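# Stand the coat stand upright inside the yellow tape

## Task

Get the coat stand standing upright with each of its four feet fully within the yellow tape and none resting on the tape itself; if it falls over or is left leaning, the task is failed.

## Robot and tools

Robot: a Hello Robot Stretch 4, about 1.6 m tall, with an omni-wheel base (rim within 0.23 m of the base origin), a lift on a mast, one arm that extends straight forward, a three-axis wrist and a five-finger hand. Loose objects may occasionally get a brief shove from outside.

Frames: the base frame sits on the floor under the base centre, x ahead, y to the left, z up, in metres. hand_pose is reported in it for the hand point, 0.045 m in front of the palm; the printed value may be slightly wrong. The odometry frame is where the base frame was at the start. base_odometry counts wheel turns only (slip looks like travel); heading is in rad, left positive, -3.142 to 3.142. If turned_by_wheels and turned_by_imu drift apart by more than about 0.1 rad over a move, the base likely hit or slid on something.

Tool move: one action per call. Base commands are offsets from where the base last reported itself: {"translate_m": d} forward positive, -2 to 2; {"strafe_m": d} left positive, -2 to 2 (these two may be combined for a straight diagonal); {"rotate_rad": d} counter-clockwise positive, -3.2 to 3.2, not combined with the others. "joints" holds absolute targets by name: lift_m 0 to 1.2 m; arm_m 0 to 0.55 m; wrist_yaw_rad -1.134 to 4.276 (0 ahead, left positive, 3.14 folded back); wrist_pitch_rad -1.117 to 4.259 (0 level, 1.57 pointing down); wrist_roll_rad -1.117 to 4.259 (0 palm up, 1.57 palm to the right, 3.14 palm down). Hand entries each take -1 to 1: hand_little, hand_ring, hand_middle, hand_index and hand_thumb_bend (+1 straight, -1 curled), hand_thumb_turn (+1 beside the palm, -1 opposite the fingers), hand_force_limit (closing stops at roughly 0 N at -1 up to 10 N at +1, 15 N for thumb motors) and hand_speed (-0.96 to 1; full speed from +0.48). Optional: "pace" ("slow", "default", "fast", "max"), "speeds" giving per-joint top speeds for lift_m, arm_m and the wrist axes, and "contact_limits" 0 to 1 (default 0.5) for arm_m, lift_m, translate_m, strafe_m, rotate_rad, placed beside its own command; a base limit persists until the next base command. {"end_of_arm": "enable_torque"} is sent alone to revive wrist motors that shut off. "cameras" picks head_camera, head_left_camera, head_right_camera, wrist_camera or all. "blocking" true waits for rest; false returns within about 0.5 s while motion continues. A call with no action just reports state and images. Unknown keys make a call invalid; out-of-range joint targets get clipped and reported, other bad values are refused. A refusal or an unrequested stop cancels the rest of that reply's move, wait and finished_scene calls.

Other tools: wait (seconds 0 to 10, optional cameras) lets time pass and returns early once running moves settle. stop brakes all running motions; braked parts may keep pressing on what they touch, and it can re-brake slack wheels. zoom_image takes camera and region [x0, y0, x1, y1] in pixels, at most 504 per side, on the newest image. show_instructions displays the reference pages. finished_scene ends the scene for good; the stand must stay in place without help.

Result lines: "move" reads done or the worst status. base_status and joint_status show moving, done, off_target, contact_stop, time_out, limit_stop_at_own_body, limit_stop_at_tilt or torque_fault. on_its_own lists things the robot did unasked (slack joints, loose wheels, odd servo current, tilt change). lidar_m gives 12 distances in metres, sector 1 straight ahead then counter-clockwise (4 left, 7 behind, 10 right); "-" means nothing seen or closer than 0.25 m; thin legs may be missed. wrist_depth_mm is a 7 by 7 grid, 100 to 2000 mm. base_tilt gives forward and right lean in degrees (about 3 degrees of bias). motor_effort is percent of maximum with the peak in brackets; servo_current is wrist mA. hand_stopped_by gives little, ring, middle, index, thumb_bend, thumb_turn as moving, target, force, stalled or fault; *_load_n are fingertip forces, positive when pushed open.

Gripping: a finger motor starts only on a changed target, then locks. Close gently at hand_speed -0.94 or lower. With the thumb turned in front, the hand wraps objects 0.035 to 0.065 m thick, handles down to about 0.025 m. The wrist camera behind the palm heel can strike things.

Cautions: keep contact limits low near the stand and move slowly. A lean above 6 degrees makes lift, arm and wheels go slack. Avoid self-collision: hand over the base with lift under about 0.25 m (0.45 pointing down), strong tilt-up combined with roll or right yaw, and rolling or tilting while folded back. Carrying over 1 kg with arm_m above 0.2 can topple the robot while driving. A slack lift drops several centimetres. Never let the stand tip, fall or get swung; do not push hard on fixed objects or strain the fingers.

Each tool is called after ">>>" as a command line: name --argument value for each argument, lists and objects as JSON in quotes; but a table of rows of numbers goes row by row, as --pt "numbers of a row", without its own name.

Reference images:

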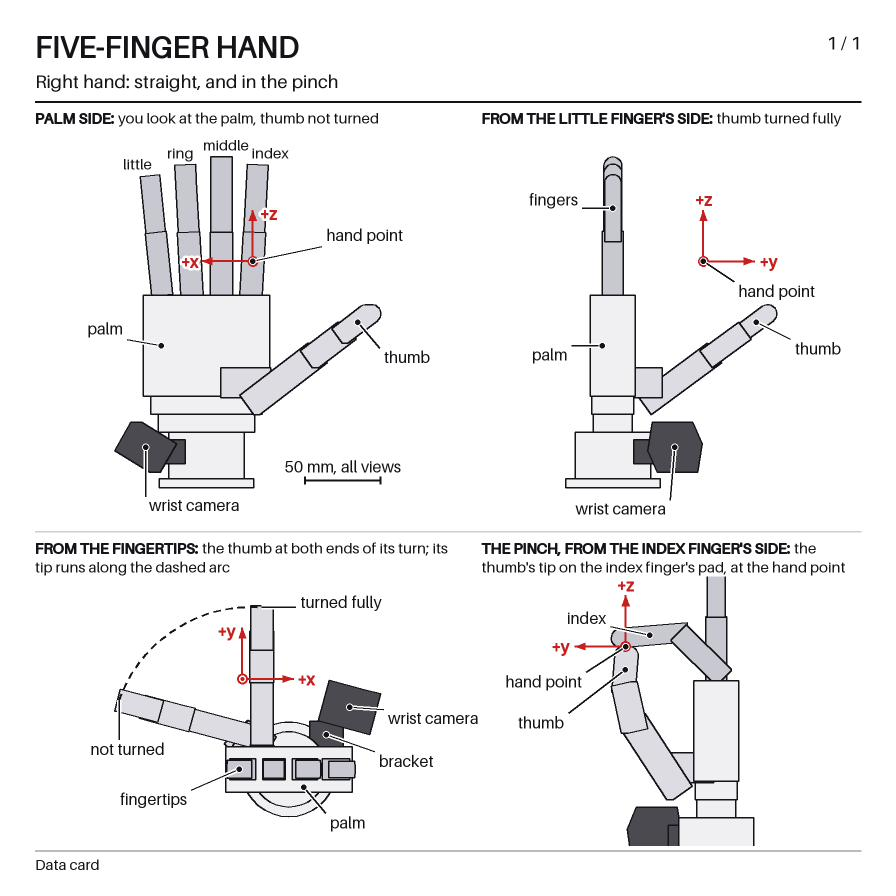

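## Session

>>> move

Scene clock: 0.00 s.
base_odometry: x=+0.000 y=+0.000 heading=+0.000
turned_by_wheels: +0.000
turned_by_imu: +0.000
base_tilt: forward=-1.3 right=-1.1
lidar_m: 1.86 1.83 0.89 0.71 0.70 0.79 1.87 1.84 2.07 1.38 1.50 1.94
base_status: not commanded
joint_positions: lift_m=+0.152 arm_m=+0.000 wrist_yaw_rad=+3.044 wrist_pitch_rad=+0.003 wrist_roll_rad=+0.000 hand_little=+1.000 hand_ring=+1.000 hand_middle=+1.000 hand_index=+1.000 hand_thumb_turn=+1.000 hand_thumb_bend=+1.000 hand_force_limit=+0.000 hand_speed=-0.800
joint_status: not commanded
measured_speeds: all 0
hand_stopped_by: target,target,target,target,target,target
little_load_n: 0.0
ring_load_n: 0.0
middle_load_n: 0.0
index_load_n: 0.0
thumb_bend_load_n: 0.0
thumb_turn_load_n: -0.5
motor_effort: lift_m=+23 arm_m=-4 wheel_0=+0 wheel_1=+0 wheel_2=-2
servo_current: wrist_yaw_rad=46 wrist_pitch_rad=52 wrist_roll_rad=46
hand_pose: x=-0.0381 y=+0.1394 z=+0.3899 quat_wxyz=(-0.474, -0.476, +0.525, +0.523) (m; base frame)
wrist_depth_mm: 133 - - - - - - / - 156 - - - - - / 135 182 - - - - - / 135 214 - - - - - / - 1808 - 1983 1808 - - / 1160 1138 166 128 - - - / 854 - - - - - -
pictures: head_camera, head_left_camera, head_right_camera, wrist_camera
Images, in order (width x height): head_camera 420x560, head_left_camera 420x672, head_right_camera 420x672, wrist_camera 616x392.

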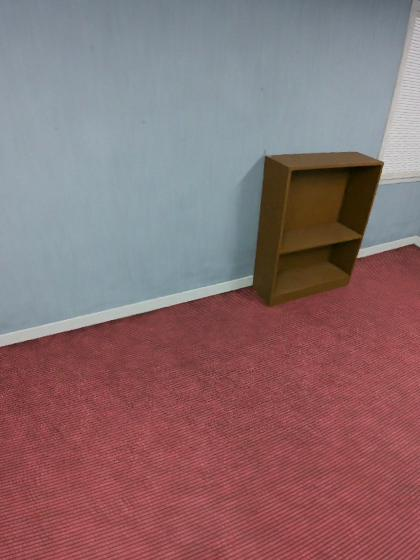

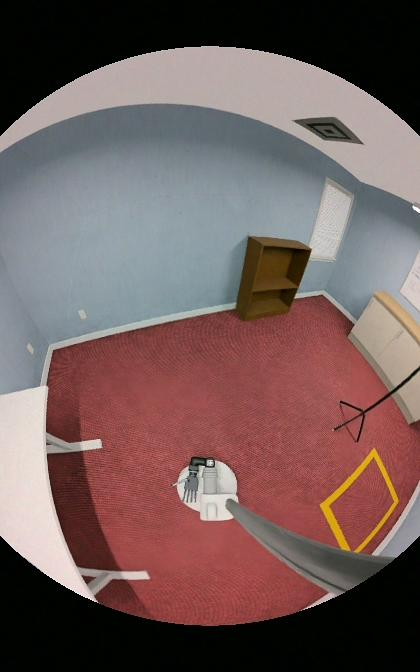

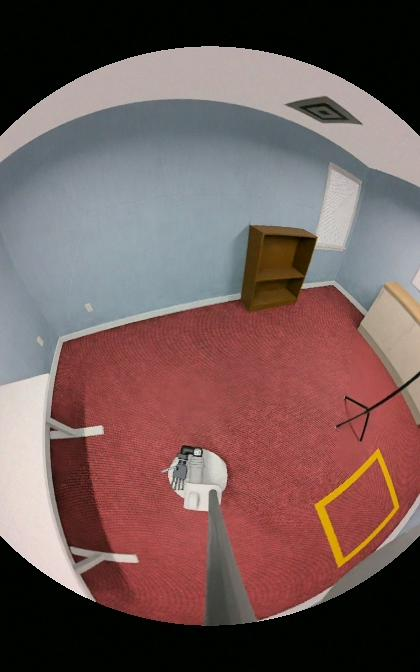

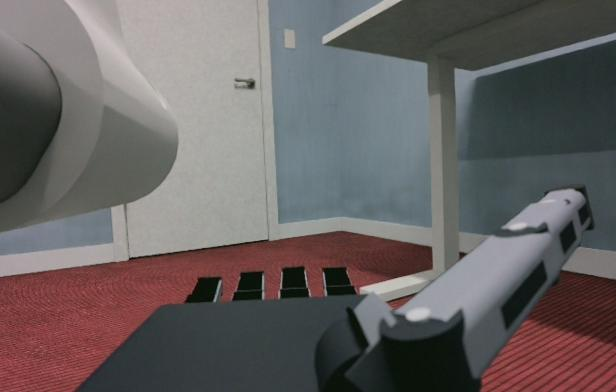

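>>> move --base '{"rotate_rad": -1.2}' --cameras '["head_camera","head_left_camera","head_right_camera"]'

Scene clock: 2.93 s.
move: done
base_odometry: x=+0.000 y=+0.000 heading=-1.199
turned_by_wheels: -1.199
turned_by_imu: -1.170
base_tilt: forward=-1.2 right=-1.2
lidar_m: 1.40 2.14 1.87 1.83 1.91 0.69 0.70 0.74 1.06 1.85 1.96 2.68
base_status: done
joint_positions: lift_m=+0.152 arm_m=+0.000 wrist_yaw_rad=+3.044 wrist_pitch_rad=+0.003 wrist_roll_rad=+0.000 hand_little=+1.000 hand_ring=+1.000 hand_middle=+1.000 hand_index=+1.000 hand_thumb_turn=+1.000 hand_thumb_bend=+1.000 hand_force_limit=+0.000 hand_speed=-0.800
joint_status: not commanded
measured_speeds: all 0
hand_stopped_by: target,target,target,target,target,target
little_load_n: 0.0
ring_load_n: 0.0
middle_load_n: 0.0
index_load_n: 0.0
thumb_bend_load_n: 0.0
thumb_turn_load_n: 0.0
motor_effort: lift_m=+23(23) arm_m=-4(4) wheel_0=+4(10) wheel_1=+5(13) wheel_2=+4(11)
servo_current: wrist_yaw_rad=52(52) wrist_pitch_rad=59(59) wrist_roll_rad=39(46)
hand_pose: x=-0.0381 y=+0.1394 z=+0.3899 quat_wxyz=(-0.474, -0.476, +0.525, +0.523) (m; base frame)
wrist_depth_mm: 133 - - - - - - / - 156 - - - - - / 135 182 - - - - - / 136 213 - - - - - / - - - 1576 1281 - - / 1182 1160 166 127 - - - / 854 - - - - - -
pictures: head_camera, head_left_camera, head_right_camera
Images, in order (width x height): head_camera 420x560, head_left_camera 420x672, head_right_camera 420x672.

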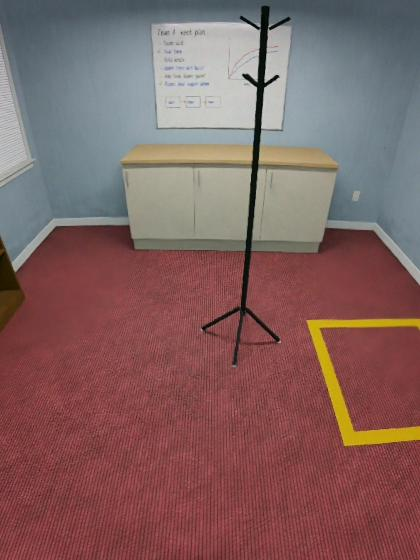

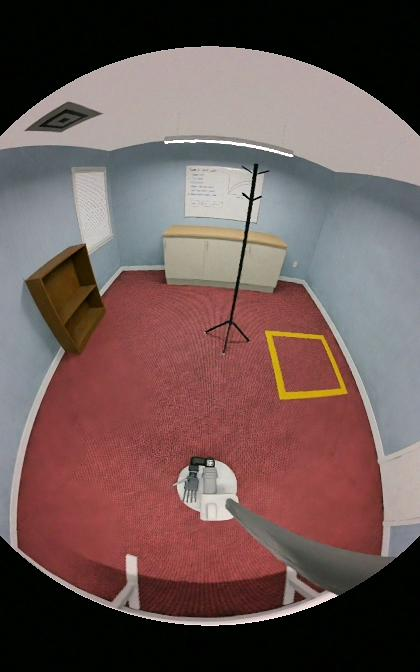

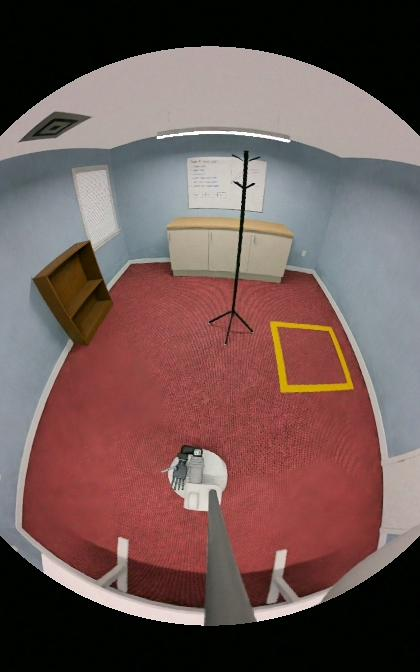

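>>> zoom_image --camera "head_camera" --region '[180, 220, 320, 380]'

>>> zoom_image --camera "head_camera" --region '[200, 0, 320, 220]'

Scaled by 3.150 from the camera's 420x560 image, which has a finer 1200x1600 frame.

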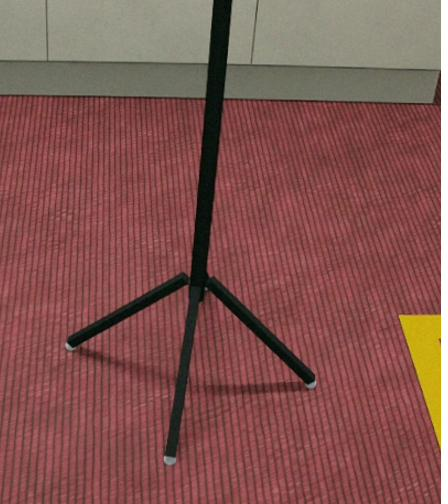

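Scaled by 2.291 from the camera's 420x560 image, which has a finer 1200x1600 frame.

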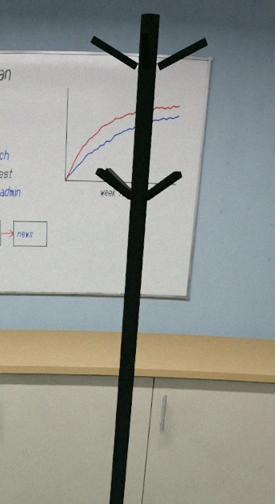

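>>> move --base '{"translate_m": 0.3, "strafe_m": -0.2}' --joints '{"lift_m": 0.5, "wrist_yaw_rad": 0.0, "wrist_roll_rad": 1.57, "wrist_pitch_rad": 0.0}' --cameras '["all"]'

Scene clock: 24.13 s.
move: done
base_odometry: x=-0.077 y=-0.352 heading=-1.199
turned_by_wheels: +0.000
turned_by_imu: +0.001
base_tilt: forward=-1.2 right=-1.1
lidar_m: 1.06 2.41 1.90 2.01 2.12 1.05 0.97 1.07 1.75 1.66 1.80 2.35
base_status: done
joint_positions: lift_m=+0.499 arm_m=+0.000 wrist_yaw_rad=+0.002 wrist_pitch_rad=+0.003 wrist_roll_rad=+1.568 hand_little=+1.000 hand_ring=+1.000 hand_middle=+1.000 hand_index=+1.000 hand_thumb_turn=+1.000 hand_thumb_bend=+1.000 hand_force_limit=+0.000 hand_speed=-0.800
joint_status: all done
measured_speeds: all 0
hand_stopped_by: target,target,target,target,target,target
little_load_n: 0.0
ring_load_n: 0.0
middle_load_n: 0.0
index_load_n: 0.0
thumb_bend_load_n: 0.0
thumb_turn_load_n: 0.0
motor_effort: lift_m=+27(35) arm_m=-4(4) wheel_0=+5(16) wheel_1=-5(8) wheel_2=-5(17)
servo_current: wrist_yaw_rad=46(111) wrist_pitch_rad=52(78) wrist_roll_rad=39(150)
hand_pose: x=+0.3926 y=-0.1473 z=+0.6464 quat_wxyz=(+0.000, +0.708, +0.002, +0.706) (m; base frame)
wrist_depth_mm: - - - - - 1255 866 / - - - - - 1205 878 / - - - - - 1255 891 / - - - - - 1160 904 / - - - - - - - / - - 167 128 - - - / - - - - - - -
pictures: head_camera, head_left_camera, head_right_camera, wrist_camera
Images, in order (width x height): head_camera 420x560, head_left_camera 420x672, head_right_camera 420x672, wrist_camera 616x392.

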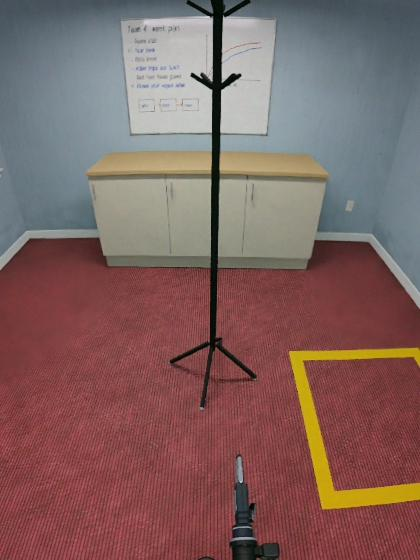

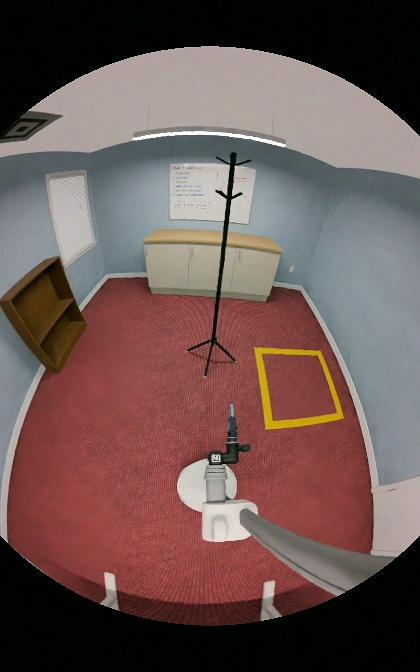

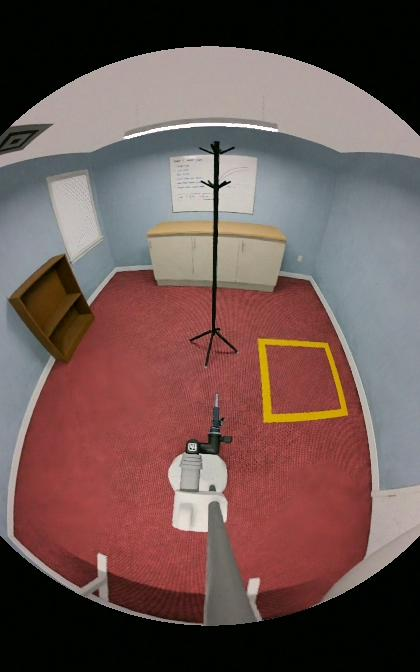

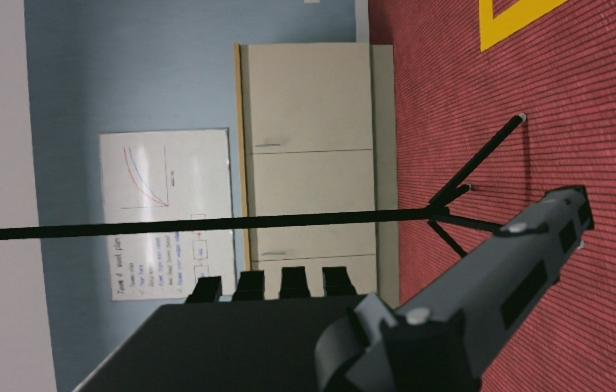

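>>> move --base '{"translate_m": 0.28, "strafe_m": 0.06}' --joints '{"arm_m": 0.15, "hand_thumb_turn": -1.0}' --cameras '["all"]'

Scene clock: 40.83 s.
move: done
base_odometry: x=+0.080 y=-0.591 heading=-1.199
turned_by_wheels: +0.000
turned_by_imu: +0.002
base_tilt: forward=-1.2 right=-1.0
lidar_m: 0.82 2.11 1.75 1.97 2.03 1.31 1.28 1.30 1.83 1.75 1.85 2.09
base_status: done
joint_positions: lift_m=+0.499 arm_m=+0.150 wrist_yaw_rad=+0.001 wrist_pitch_rad=+0.003 wrist_roll_rad=+1.568 hand_little=+1.000 hand_ring=+1.000 hand_middle=+1.000 hand_index=+1.000 hand_thumb_turn=-1.000 hand_thumb_bend=+1.000 hand_force_limit=+0.000 hand_speed=-0.800
joint_status: all done
measured_speeds: all 0
hand_stopped_by: target,target,target,target,target,target
little_load_n: 0.0
ring_load_n: 0.0
middle_load_n: 0.0
index_load_n: 0.0
thumb_bend_load_n: 0.0
thumb_turn_load_n: 0.0
motor_effort: lift_m=+28(28) arm_m=+6(9) wheel_0=+2(8) wheel_1=+8(16) wheel_2=-7(17)
servo_current: wrist_yaw_rad=46(59) wrist_pitch_rad=52(65) wrist_roll_rad=39(52)
hand_pose: x=+0.5423 y=-0.1474 z=+0.6464 quat_wxyz=(+0.000, +0.708, +0.002, +0.706) (m; base frame)
wrist_depth_mm: - - - 1661 1708 1205 854 / - - - 1661 1756 1229 866 / - - - 1708 - 1229 917 / - - 1708 1708 - 1118 809 / - - - 1756 - 1205 904 / - - 166 128 - 1138 917 / - - - - - - 904
pictures: head_camera, head_left_camera, head_right_camera, wrist_camera
Images, in order (width x height): head_camera 420x560, head_left_camera 420x672, head_right_camera 420x672, wrist_camera 616x392.

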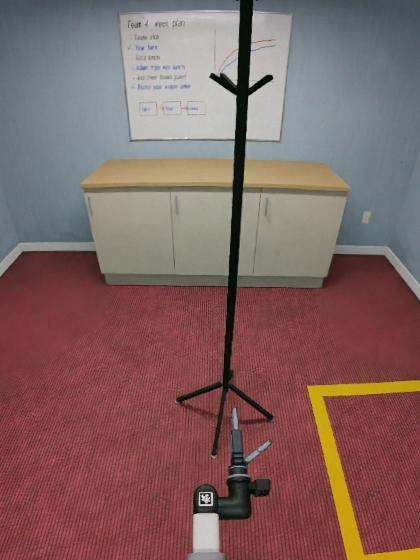

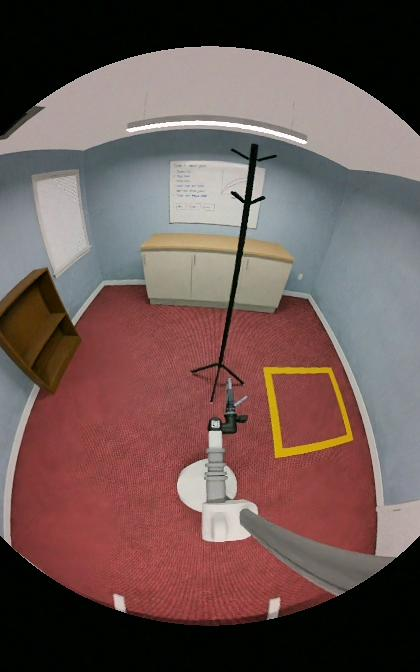

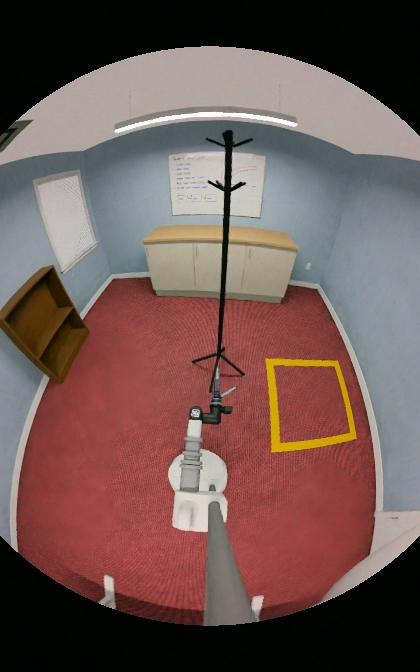

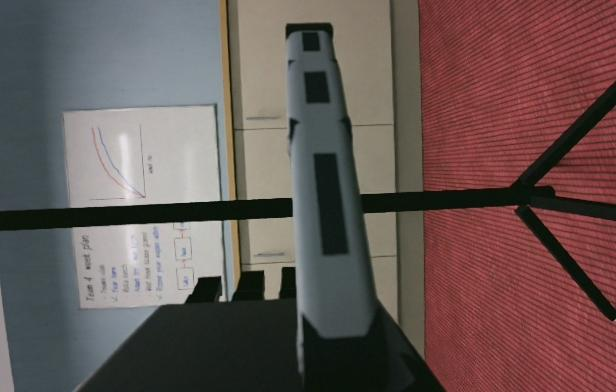

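>>> move --base '{"translate_m": 0.1}' --cameras '["head_camera","wrist_camera"]'

>>> zoom_image --camera "head_camera" --region '[150, 300, 350, 560]'

Scene clock: 51.80 s.
move: done
base_odometry: x=+0.116 y=-0.684 heading=-1.199
turned_by_wheels: +0.000
turned_by_imu: +0.001
base_tilt: forward=-1.2 right=-1.2
lidar_m: 0.73 2.01 1.73 1.94 2.05 1.43 1.37 1.45 1.82 1.75 1.85 0.87
base_status: done
joint_positions: lift_m=+0.499 arm_m=+0.150 wrist_yaw_rad=+0.001 wrist_pitch_rad=+0.003 wrist_roll_rad=+1.568 hand_little=+1.000 hand_ring=+1.000 hand_middle=+1.000 hand_index=+1.000 hand_thumb_turn=-1.000 hand_thumb_bend=+1.000 hand_force_limit=+0.000 hand_speed=-0.800
joint_status: not commanded
measured_speeds: all 0
hand_stopped_by: target,target,target,target,target,target
little_load_n: 0.0
ring_load_n: 0.0
middle_load_n: 0.0
index_load_n: 0.0
thumb_bend_load_n: 0.0
thumb_turn_load_n: 0.0
motor_effort: lift_m=+28(28) arm_m=+6(7) wheel_0=+4(9) wheel_1=+6(14) wheel_2=-6(17)
servo_current: wrist_yaw_rad=39(59) wrist_pitch_rad=52(59) wrist_roll_rad=46(52)
hand_pose: x=+0.5423 y=-0.1474 z=+0.6464 quat_wxyz=(+0.000, +0.708, +0.002, +0.706) (m; base frame)
wrist_depth_mm: - - 1576 1537 1576 1182 854 / - - 1537 1576 1661 1205 878 / - - - 1618 - 1229 891 / - - 1618 1618 - 1118 530 / - - - 1618 - 1205 960 / - - 166 128 - 1118 904 / - - - - - - 904
pictures: head_camera, wrist_camera
Images, in order (width x height): head_camera 420x560, wrist_camera 616x392.

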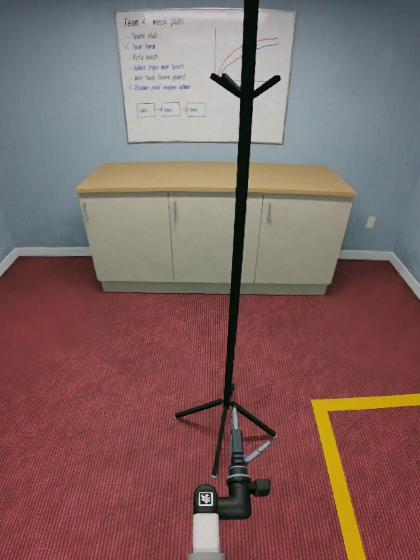

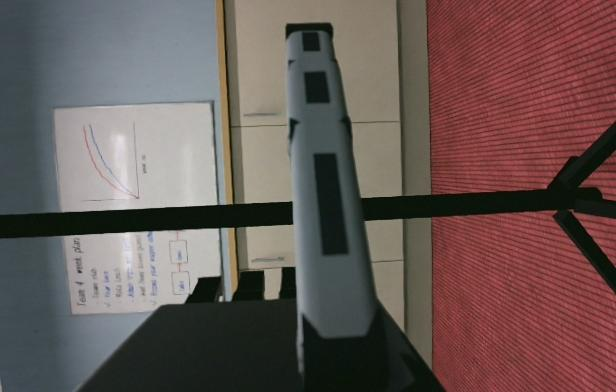

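Scaled by 1.938 from the camera's 420x560 image, which has a finer 1200x1600 frame.

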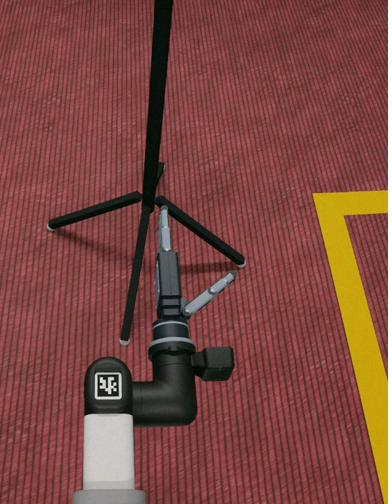

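>>> move --base '{"translate_m": 0.16, "strafe_m": 0.01}' --pace "slow" --cameras '["head_camera","wrist_camera","head_right_camera"]'

>>> zoom_image --camera "head_camera" --region '[150, 300, 350, 560]'

Scene clock: 63.50 s.
move: done
base_odometry: x=+0.184 y=-0.829 heading=-1.199
turned_by_wheels: +0.000
turned_by_imu: +0.001
base_tilt: forward=-1.2 right=-1.1
lidar_m: 0.60 1.84 1.70 1.65 2.05 1.60 1.54 1.62 1.83 1.77 1.86 0.71
base_status: done
joint_positions: lift_m=+0.499 arm_m=+0.150 wrist_yaw_rad=+0.001 wrist_pitch_rad=+0.003 wrist_roll_rad=+1.568 hand_little=+1.000 hand_ring=+1.000 hand_middle=+1.000 hand_index=+1.000 hand_thumb_turn=-1.000 hand_thumb_bend=+1.000 hand_force_limit=+0.000 hand_speed=-0.800
joint_status: not commanded
measured_speeds: all 0
hand_stopped_by: target,target,target,target,target,target
little_load_n: 0.0
ring_load_n: 0.0
middle_load_n: 0.0
index_load_n: 0.0
thumb_bend_load_n: 0.0
thumb_turn_load_n: 0.0
motor_effort: lift_m=+27(28) arm_m=+6(7) wheel_0=+4(9) wheel_1=+7(14) wheel_2=-7(14)
servo_current: wrist_yaw_rad=59(59) wrist_pitch_rad=52(59) wrist_roll_rad=39(52)
hand_pose: x=+0.5423 y=-0.1474 z=+0.6464 quat_wxyz=(+0.000, +0.708, +0.002, +0.706) (m; base frame)
wrist_depth_mm: - - 1397 1397 1464 1182 854 / - - 1397 1430 1537 1205 878 / - - 1430 1430 - 1229 878 / - 338 1430 1430 - 359 368 / 330 - 1430 1464 - 1229 891 / - - 166 128 - 1138 904 / - - - - - - 917
pictures: head_camera, head_right_camera, wrist_camera
Images, in order (width x height): head_camera 420x560, head_right_camera 420x672, wrist_camera 616x392.

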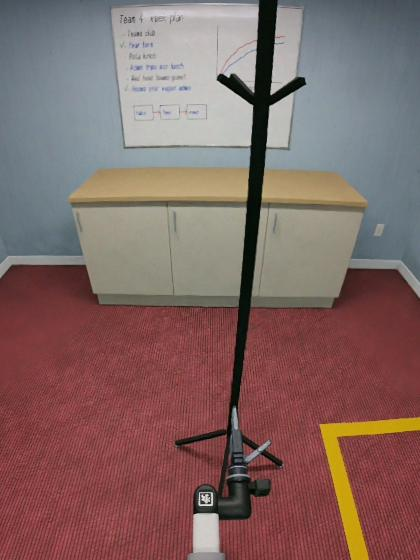

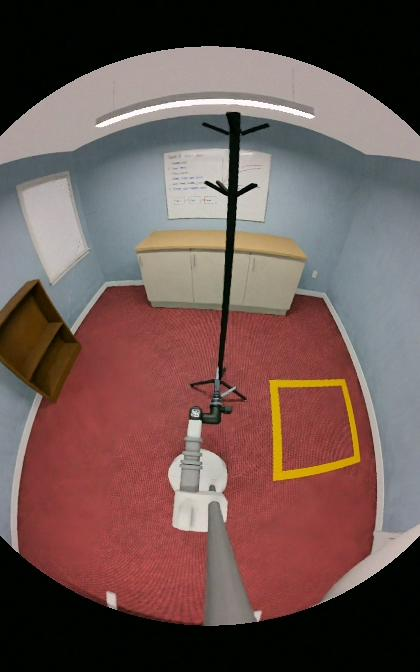

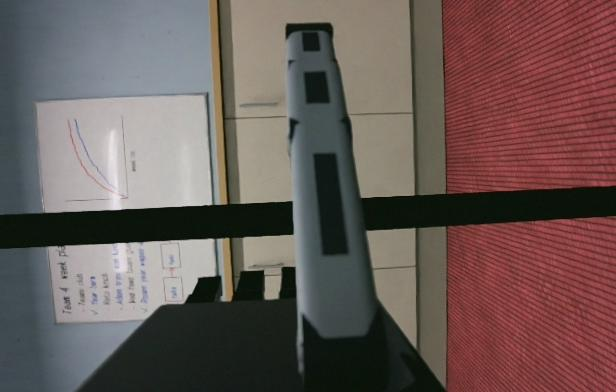

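Scaled by 1.938 from the camera's 420x560 image, which has a finer 1200x1600 frame.

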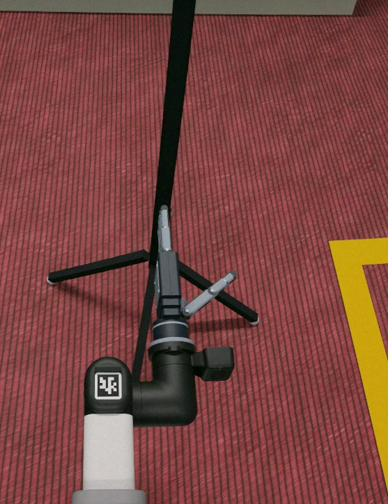

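>>> move --base '{"translate_m": 0.12, "strafe_m": 0.01}' --pace "slow" --contact_limits '{"translate_m": 0.2, "strafe_m": 0.2}' --cameras '["head_camera","wrist_camera"]'

>>> zoom_image --camera "head_camera" --region '[180, 380, 320, 560]'

"contact_limits": translate_m and strafe_m are given together and make one move, which takes one limit: state it under one of them only
Scene clock: 70.53 s.
base_odometry: x=+0.184 y=-0.829 heading=-1.199
turned_by_wheels: +0.000
turned_by_imu: +0.001
base_tilt: forward=-1.2 right=-1.1
lidar_m: 0.61 1.82 1.69 1.65 2.01 1.58 1.55 1.56 1.83 1.77 1.87 0.70
base_status: done
joint_positions: lift_m=+0.499 arm_m=+0.150 wrist_yaw_rad=+0.001 wrist_pitch_rad=+0.003 wrist_roll_rad=+1.568 hand_little=+1.000 hand_ring=+1.000 hand_middle=+1.000 hand_index=+1.000 hand_thumb_turn=-1.000 hand_thumb_bend=+1.000 hand_force_limit=+0.000 hand_speed=-0.800
joint_status: not commanded
measured_speeds: all 0
hand_stopped_by: target,target,target,target,target,target
little_load_n: 0.0
ring_load_n: 0.0
middle_load_n: 0.0
index_load_n: 0.0
thumb_bend_load_n: 0.0
thumb_turn_load_n: 0.0
motor_effort: lift_m=+28(28) arm_m=+6(7) wheel_0=+4(9) wheel_1=+7(14) wheel_2=-7(14)
servo_current: wrist_yaw_rad=46(59) wrist_pitch_rad=52(59) wrist_roll_rad=39(52)
hand_pose: x=+0.5423 y=-0.1474 z=+0.6464 quat_wxyz=(+0.000, +0.708, +0.002, +0.706) (m; base frame)
wrist_depth_mm: - - 1397 1430 1397 1205 866 / - - 1397 1397 1537 1205 866 / - - 1430 1464 - 1229 891 / - 338 1430 1430 - 362 370 / 330 - 1464 1464 - 1182 904 / - - 166 127 - 1138 904 / - - - - - - 917
pictures: none

Scaled by 2.800 from the camera's 420x560 image, which has a finer 1200x1600 frame.
This view is cut from an older image: the scene may have changed since it was taken.

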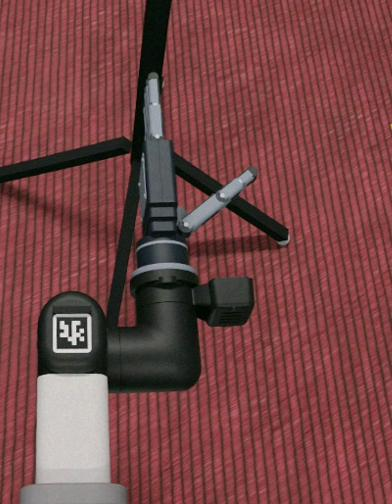

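>>> move --base '{"translate_m": 0.12, "strafe_m": 0.01}' --pace "slow" --contact_limits '{"translate_m": 0.2}' --cameras '["head_camera","wrist_camera"]'

>>> zoom_image --camera "head_camera" --region '[180, 380, 320, 560]'

Scene clock: 74.70 s.
move: done
base_odometry: x=+0.236 y=-0.937 heading=-1.198
turned_by_wheels: +0.000
turned_by_imu: +0.001
base_tilt: forward=-1.2 right=-1.1
lidar_m: 0.44 1.73 1.68 1.64 2.02 1.72 1.68 1.72 1.83 1.79 1.84 0.54
base_status: done
joint_positions: lift_m=+0.499 arm_m=+0.150 wrist_yaw_rad=+0.001 wrist_pitch_rad=+0.003 wrist_roll_rad=+1.568 hand_little=+1.000 hand_ring=+1.000 hand_middle=+1.000 hand_index=+1.000 hand_thumb_turn=-1.000 hand_thumb_bend=+1.000 hand_force_limit=+0.000 hand_speed=-0.800
joint_status: not commanded
measured_speeds: all 0
hand_stopped_by: target,target,target,target,target,target
little_load_n: 0.0
ring_load_n: 0.0
middle_load_n: 0.0
index_load_n: 0.0
thumb_bend_load_n: 0.0
thumb_turn_load_n: 0.0
motor_effort: lift_m=+28(28) arm_m=+6(7) wheel_0=+4(7) wheel_1=+8(13) wheel_2=-7(14)
servo_current: wrist_yaw_rad=46(59) wrist_pitch_rad=52(59) wrist_roll_rad=33(46)
contact_limits: translate_m 0.2
hand_pose: x=+0.5423 y=-0.1474 z=+0.6464 quat_wxyz=(+0.000, +0.708, +0.002, +0.706) (m; base frame)
wrist_depth_mm: - - 1255 1281 1308 1182 866 / - - 1308 1308 1336 1205 866 / - - 1308 1308 - 1229 878 / - 221 228 1336 - 237 239 / 216 220 224 1366 - 1118 904 / - - 130 128 - 1118 917 / - - - - - - 904
pictures: head_camera, wrist_camera
Images, in order (width x height): head_camera 420x560, wrist_camera 616x392.

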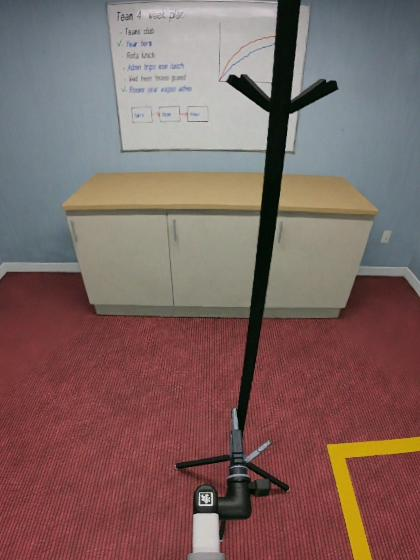

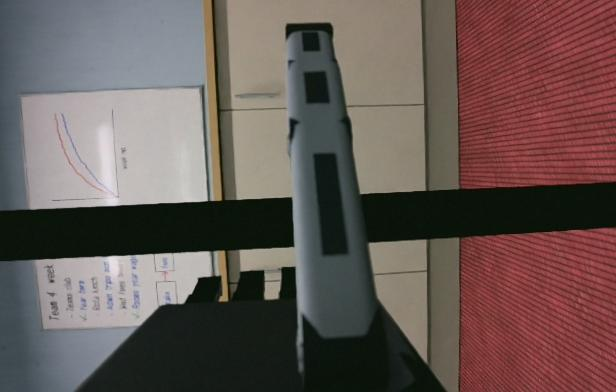

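Scaled by 2.800 from the camera's 420x560 image, which has a finer 1200x1600 frame.

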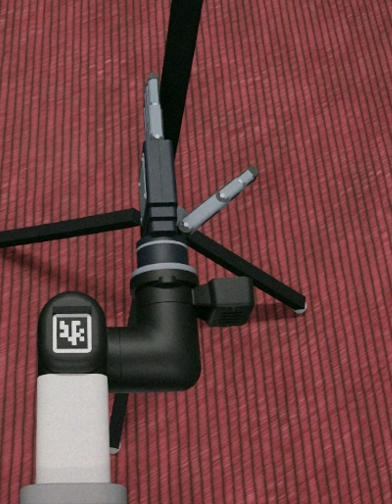

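>>> move --base '{"translate_m": 0.075}' --pace "slow" --contact_limits '{"translate_m": 0.2}' --cameras '["head_camera","wrist_camera","head_left_camera"]'

>>> zoom_image --camera "head_camera" --region '[180, 380, 320, 560]'

Scene clock: 81.10 s.
move: done
base_odometry: x=+0.263 y=-1.006 heading=-1.198
turned_by_wheels: +0.000
turned_by_imu: +0.001
base_tilt: forward=-1.2 right=-1.1
lidar_m: 0.37 1.66 1.67 1.64 2.01 1.78 1.76 1.78 1.83 1.79 1.88 0.47
base_status: done
joint_positions: lift_m=+0.499 arm_m=+0.150 wrist_yaw_rad=+0.001 wrist_pitch_rad=+0.003 wrist_roll_rad=+1.568 hand_little=+1.000 hand_ring=+1.000 hand_middle=+1.000 hand_index=+1.000 hand_thumb_turn=-1.000 hand_thumb_bend=+1.000 hand_force_limit=+0.000 hand_speed=-0.800
joint_status: not commanded
measured_speeds: all 0
hand_stopped_by: target,target,target,target,target,target
little_load_n: 0.0
ring_load_n: 0.0
middle_load_n: 0.0
index_load_n: 0.0
thumb_bend_load_n: 0.0
thumb_turn_load_n: 0.5
motor_effort: lift_m=+28(28) arm_m=+6(7) wheel_0=+5(8) wheel_1=+7(11) wheel_2=-9(14)
servo_current: wrist_yaw_rad=59(65) wrist_pitch_rad=52(59) wrist_roll_rad=39(46)
contact_limits: translate_m 0.2
hand_pose: x=+0.5423 y=-0.1474 z=+0.6464 quat_wxyz=(+0.000, +0.708, +0.002, +0.706) (m; base frame)
wrist_depth_mm: - - 1205 1229 1229 1205 854 / - - 1205 1205 1281 1205 866 / - - 1229 1255 - 1229 891 / - - 1229 - - 1042 820 / 147 149 152 153 - 159 809 / - 154 130 127 - 1118 904 / - - - - - - 904
pictures: head_camera, head_left_camera, wrist_camera
Images, in order (width x height): head_camera 420x560, head_left_camera 420x672, wrist_camera 616x392.

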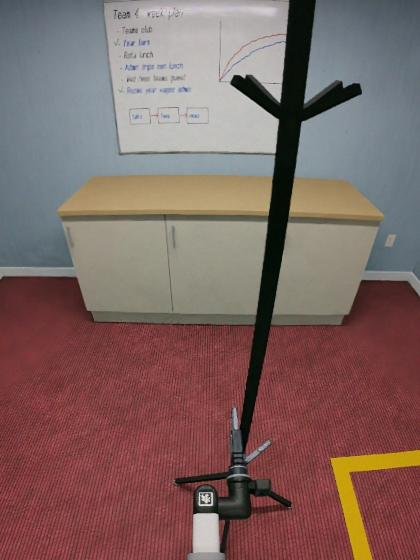

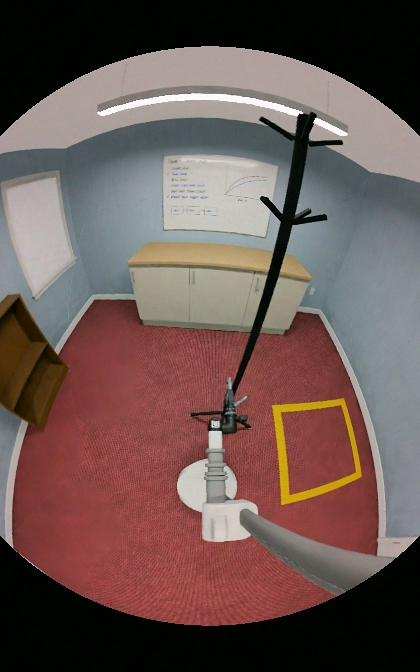

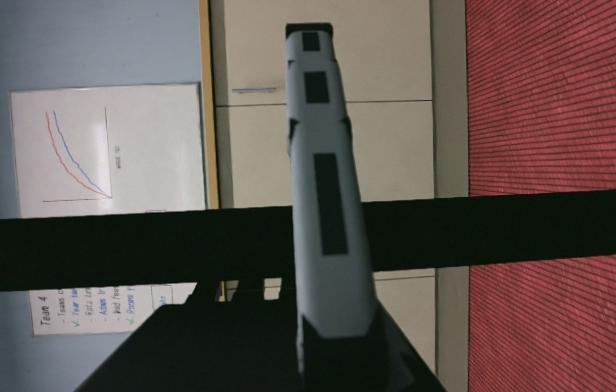

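Scaled by 2.800 from the camera's 420x560 image, which has a finer 1200x1600 frame.

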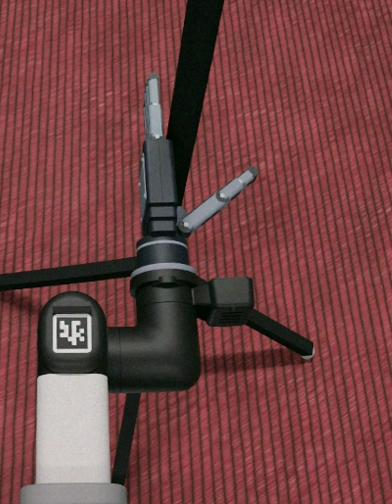

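>>> move --joints '{"hand_little": -1, "hand_ring": -1, "hand_middle": -1, "hand_index": -1, "hand_speed": -0.88, "hand_force_limit": -0.5}' --cameras '["head_camera","wrist_camera"]'

Scene clock: 90.20 s.
move: off_target
base_odometry: x=+0.264 y=-1.006 heading=-1.198
turned_by_wheels: +0.000
turned_by_imu: +0.003
base_tilt: forward=-1.2 right=-1.1
lidar_m: 0.38 1.66 1.66 1.61 2.04 1.82 1.75 1.81 1.88 1.77 1.87 0.49
base_status: not commanded
joint_positions: lift_m=+0.499 arm_m=+0.150 wrist_yaw_rad=+0.001 wrist_pitch_rad=+0.003 wrist_roll_rad=+1.568 hand_little=+0.343 hand_ring=+0.366 hand_middle=+0.377 hand_index=+0.410 hand_thumb_turn=-1.000 hand_thumb_bend=+1.000 hand_force_limit=-0.500 hand_speed=-0.880
joint_status: hand_little off_target (ended at +0.343, target -1.000); hand_ring off_target (ended at +0.366, target -1.000); hand_middle off_target (ended at +0.377, target -1.000); hand_index off_target (ended at +0.410, target -1.000); the others done
measured_speeds: all 0
hand_stopped_by: force,force,force,force,target,target
little_load_n: 3.0
ring_load_n: 0.5
middle_load_n: 0.0
index_load_n: 0.0
thumb_bend_load_n: 0.0
thumb_turn_load_n: 0.0
motor_effort: lift_m=+28(28) arm_m=+5(6) wheel_0=+5(5) wheel_1=+7(7) wheel_2=-6(9)
servo_current: wrist_yaw_rad=52(59) wrist_pitch_rad=52(59) wrist_roll_rad=39(46)
contact_limits: translate_m 0.2
hand_pose: x=+0.5424 y=-0.1474 z=+0.6464 quat_wxyz=(+0.000, +0.708, +0.001, +0.706) (m; base frame)
wrist_depth_mm: - - 1205 1229 1229 1205 866 / - - 1205 1205 1255 1229 878 / - - 1229 1229 - 1229 891 / - 149 1205 1255 156 160 170 / 144 147 148 150 - 161 854 / - - 129 128 - 1118 904 / - - - - - - 917
pictures: head_camera, wrist_camera
Images, in order (width x height): head_camera 420x560, wrist_camera 616x392.

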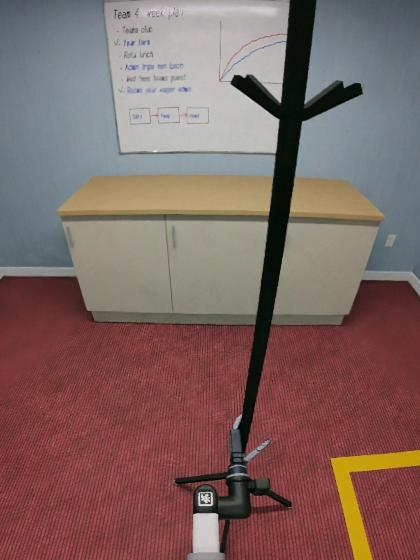

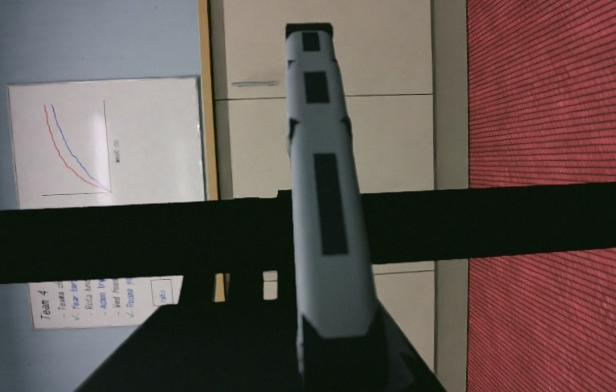

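>>> move --joints '{"hand_little": 0.9, "hand_ring": 0.9, "hand_middle": 0.9, "hand_index": 0.9, "hand_speed": -0.6}' --cameras '[]'

>>> move --base '{"translate_m": 0.018, "strafe_m": 0.008}' --pace "slow" --contact_limits '{"translate_m": 0.2}' --cameras '["wrist_camera","head_camera"]'

Scene clock: 99.17 s.
move: done
base_odometry: x=+0.264 y=-1.006 heading=-1.198
turned_by_wheels: +0.000
turned_by_imu: +0.001
base_tilt: forward=-1.2 right=-1.0
lidar_m: 0.39 1.67 1.67 1.62 2.01 1.78 1.77 1.79 1.87 1.77 1.88 0.45
base_status: not commanded
joint_positions: lift_m=+0.499 arm_m=+0.150 wrist_yaw_rad=+0.001 wrist_pitch_rad=+0.003 wrist_roll_rad=+1.568 hand_little=+0.900 hand_ring=+0.900 hand_middle=+0.900 hand_index=+0.900 hand_thumb_turn=-1.000 hand_thumb_bend=+1.000 hand_force_limit=-0.500 hand_speed=-0.600
joint_status: all done
measured_speeds: all 0
hand_stopped_by: target,target,target,target,target,target
little_load_n: 0.0
ring_load_n: 0.0
middle_load_n: 0.0
index_load_n: 0.0
thumb_bend_load_n: 0.0
thumb_turn_load_n: 0.5
motor_effort: lift_m=+28(28) arm_m=+5(5) wheel_0=+5(5) wheel_1=+6(7) wheel_2=-6(7)
servo_current: wrist_yaw_rad=33(52) wrist_pitch_rad=59(65) wrist_roll_rad=39(46)
contact_limits: translate_m 0.2
hand_pose: x=+0.5424 y=-0.1474 z=+0.6464 quat_wxyz=(+0.000, +0.708, +0.001, +0.706) (m; base frame)
wrist_depth_mm: - - 1205 1205 1255 1205 866 / - - 1205 1229 1255 1229 866 / - - 1229 1255 - 1229 891 / - - 1255 - - 1025 820 / 147 149 151 153 - 159 820 / - 134 130 127 - 1138 904 / - - - - - - 904
pictures: none
No camera images: "cameras" was empty.

Scene clock: 100.30 s.
move: done
base_odometry: x=+0.277 y=-1.020 heading=-1.198
turned_by_wheels: +0.000
turned_by_imu: +0.000
base_tilt: forward=-1.2 right=-1.0
lidar_m: 0.38 1.65 1.68 1.59 2.02 1.82 1.78 1.80 1.85 1.78 1.90 0.42
base_status: done
joint_positions: lift_m=+0.499 arm_m=+0.150 wrist_yaw_rad=+0.001 wrist_pitch_rad=+0.003 wrist_roll_rad=+1.568 hand_little=+0.900 hand_ring=+0.900 hand_middle=+0.900 hand_index=+0.900 hand_thumb_turn=-1.000 hand_thumb_bend=+1.000 hand_force_limit=-0.500 hand_speed=-0.600
joint_status: not commanded
measured_speeds: all 0
hand_stopped_by: target,target,target,target,target,target
little_load_n: 0.0
ring_load_n: 0.0
middle_load_n: 0.0
index_load_n: 0.0
thumb_bend_load_n: 0.0
thumb_turn_load_n: 0.5
motor_effort: lift_m=+28(28) arm_m=+5(5) wheel_0=+2(5) wheel_1=+8(14) wheel_2=-6(13)
servo_current: wrist_yaw_rad=33(59) wrist_pitch_rad=59(59) wrist_roll_rad=39(46)
contact_limits: translate_m 0.2
hand_pose: x=+0.5424 y=-0.1474 z=+0.6464 quat_wxyz=(+0.000, +0.708, +0.001, +0.706) (m; base frame)
wrist_depth_mm: - - 1182 1205 1205 1182 854 / - - 1205 1205 1229 1229 878 / - - 1205 1229 - 1229 891 / 135 135 140 140 141 142 147 / 129 131 134 - - 144 854 / - - 131 128 - 1138 904 / - - - - - - 904
pictures: head_camera, wrist_camera
Images, in order (width x height): head_camera 420x560, wrist_camera 616x392.

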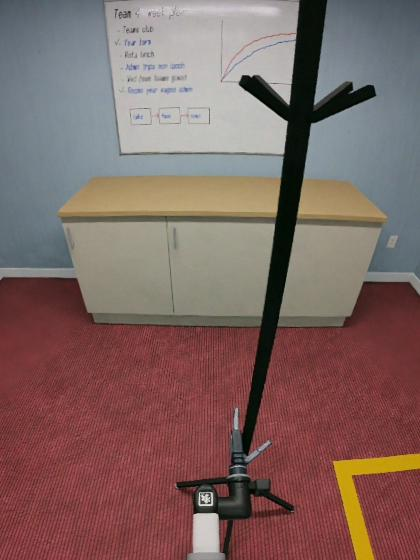

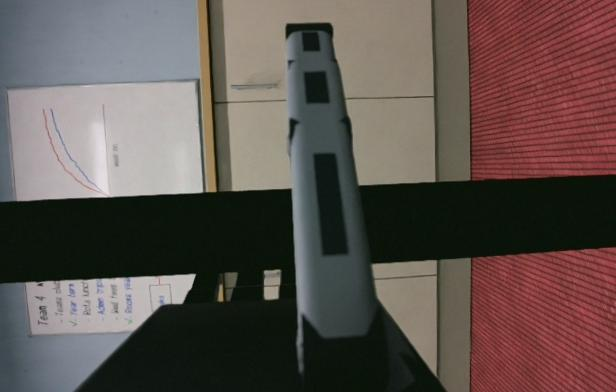

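>>> move --joints '{"hand_little": -1, "hand_ring": -1, "hand_middle": -1, "hand_index": -1, "hand_speed": -0.88}' --cameras '["wrist_camera","head_camera"]'

Scene clock: 107.63 s.
move: off_target
base_odometry: x=+0.277 y=-1.020 heading=-1.198
turned_by_wheels: +0.000
turned_by_imu: +0.002
base_tilt: forward=-1.2 right=-1.0
lidar_m: 0.36 1.66 1.65 1.61 2.03 1.76 1.78 1.80 1.88 1.79 1.88 0.46
base_status: not commanded
joint_positions: lift_m=+0.499 arm_m=+0.150 wrist_yaw_rad=+0.001 wrist_pitch_rad=+0.003 wrist_roll_rad=+1.568 hand_little=-0.147 hand_ring=-0.125 hand_middle=-0.114 hand_index=-0.091 hand_thumb_turn=-1.000 hand_thumb_bend=+1.000 hand_force_limit=-0.500 hand_speed=-0.880
joint_status: hand_little off_target (ended at -0.147, target -1.000); hand_ring off_target (ended at -0.125, target -1.000); hand_middle off_target (ended at -0.114, target -1.000); hand_index off_target (ended at -0.091, target -1.000); the others done
measured_speeds: all 0
hand_stopped_by: force,force,force,force,target,target
little_load_n: 3.5
ring_load_n: 1.5
middle_load_n: 0.0
index_load_n: 0.0
thumb_bend_load_n: 0.0
thumb_turn_load_n: 0.5
motor_effort: lift_m=+28(28) arm_m=+5(5) wheel_0=+2(2) wheel_1=+8(8) wheel_2=-6(6)
servo_current: wrist_yaw_rad=52(59) wrist_pitch_rad=52(65) wrist_roll_rad=39(52)
contact_limits: translate_m 0.2
hand_pose: x=+0.5424 y=-0.1474 z=+0.6464 quat_wxyz=(+0.000, +0.708, +0.001, +0.706) (m; base frame)
wrist_depth_mm: - - 1160 1205 1229 1205 866 / - - 1205 1205 1255 1205 878 / - - 1205 1205 - 1229 878 / 132 133 138 - - 140 145 / 128 130 132 - - 143 866 / - - 129 127 - 1138 917 / - - - - - - 904
pictures: head_camera, wrist_camera
Images, in order (width x height): head_camera 420x560, wrist_camera 616x392.

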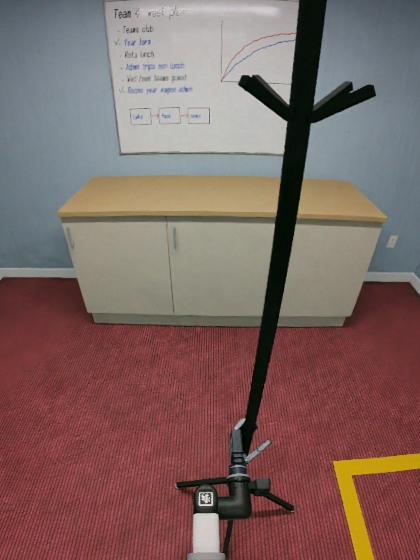

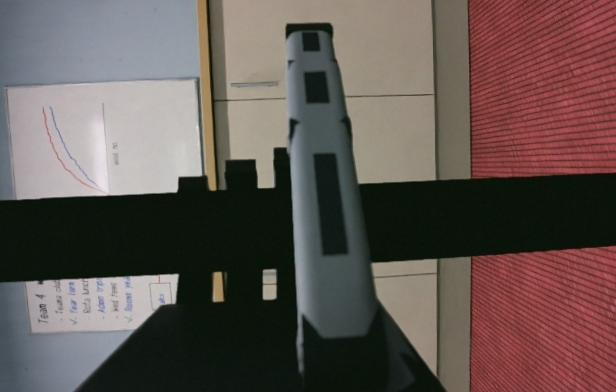

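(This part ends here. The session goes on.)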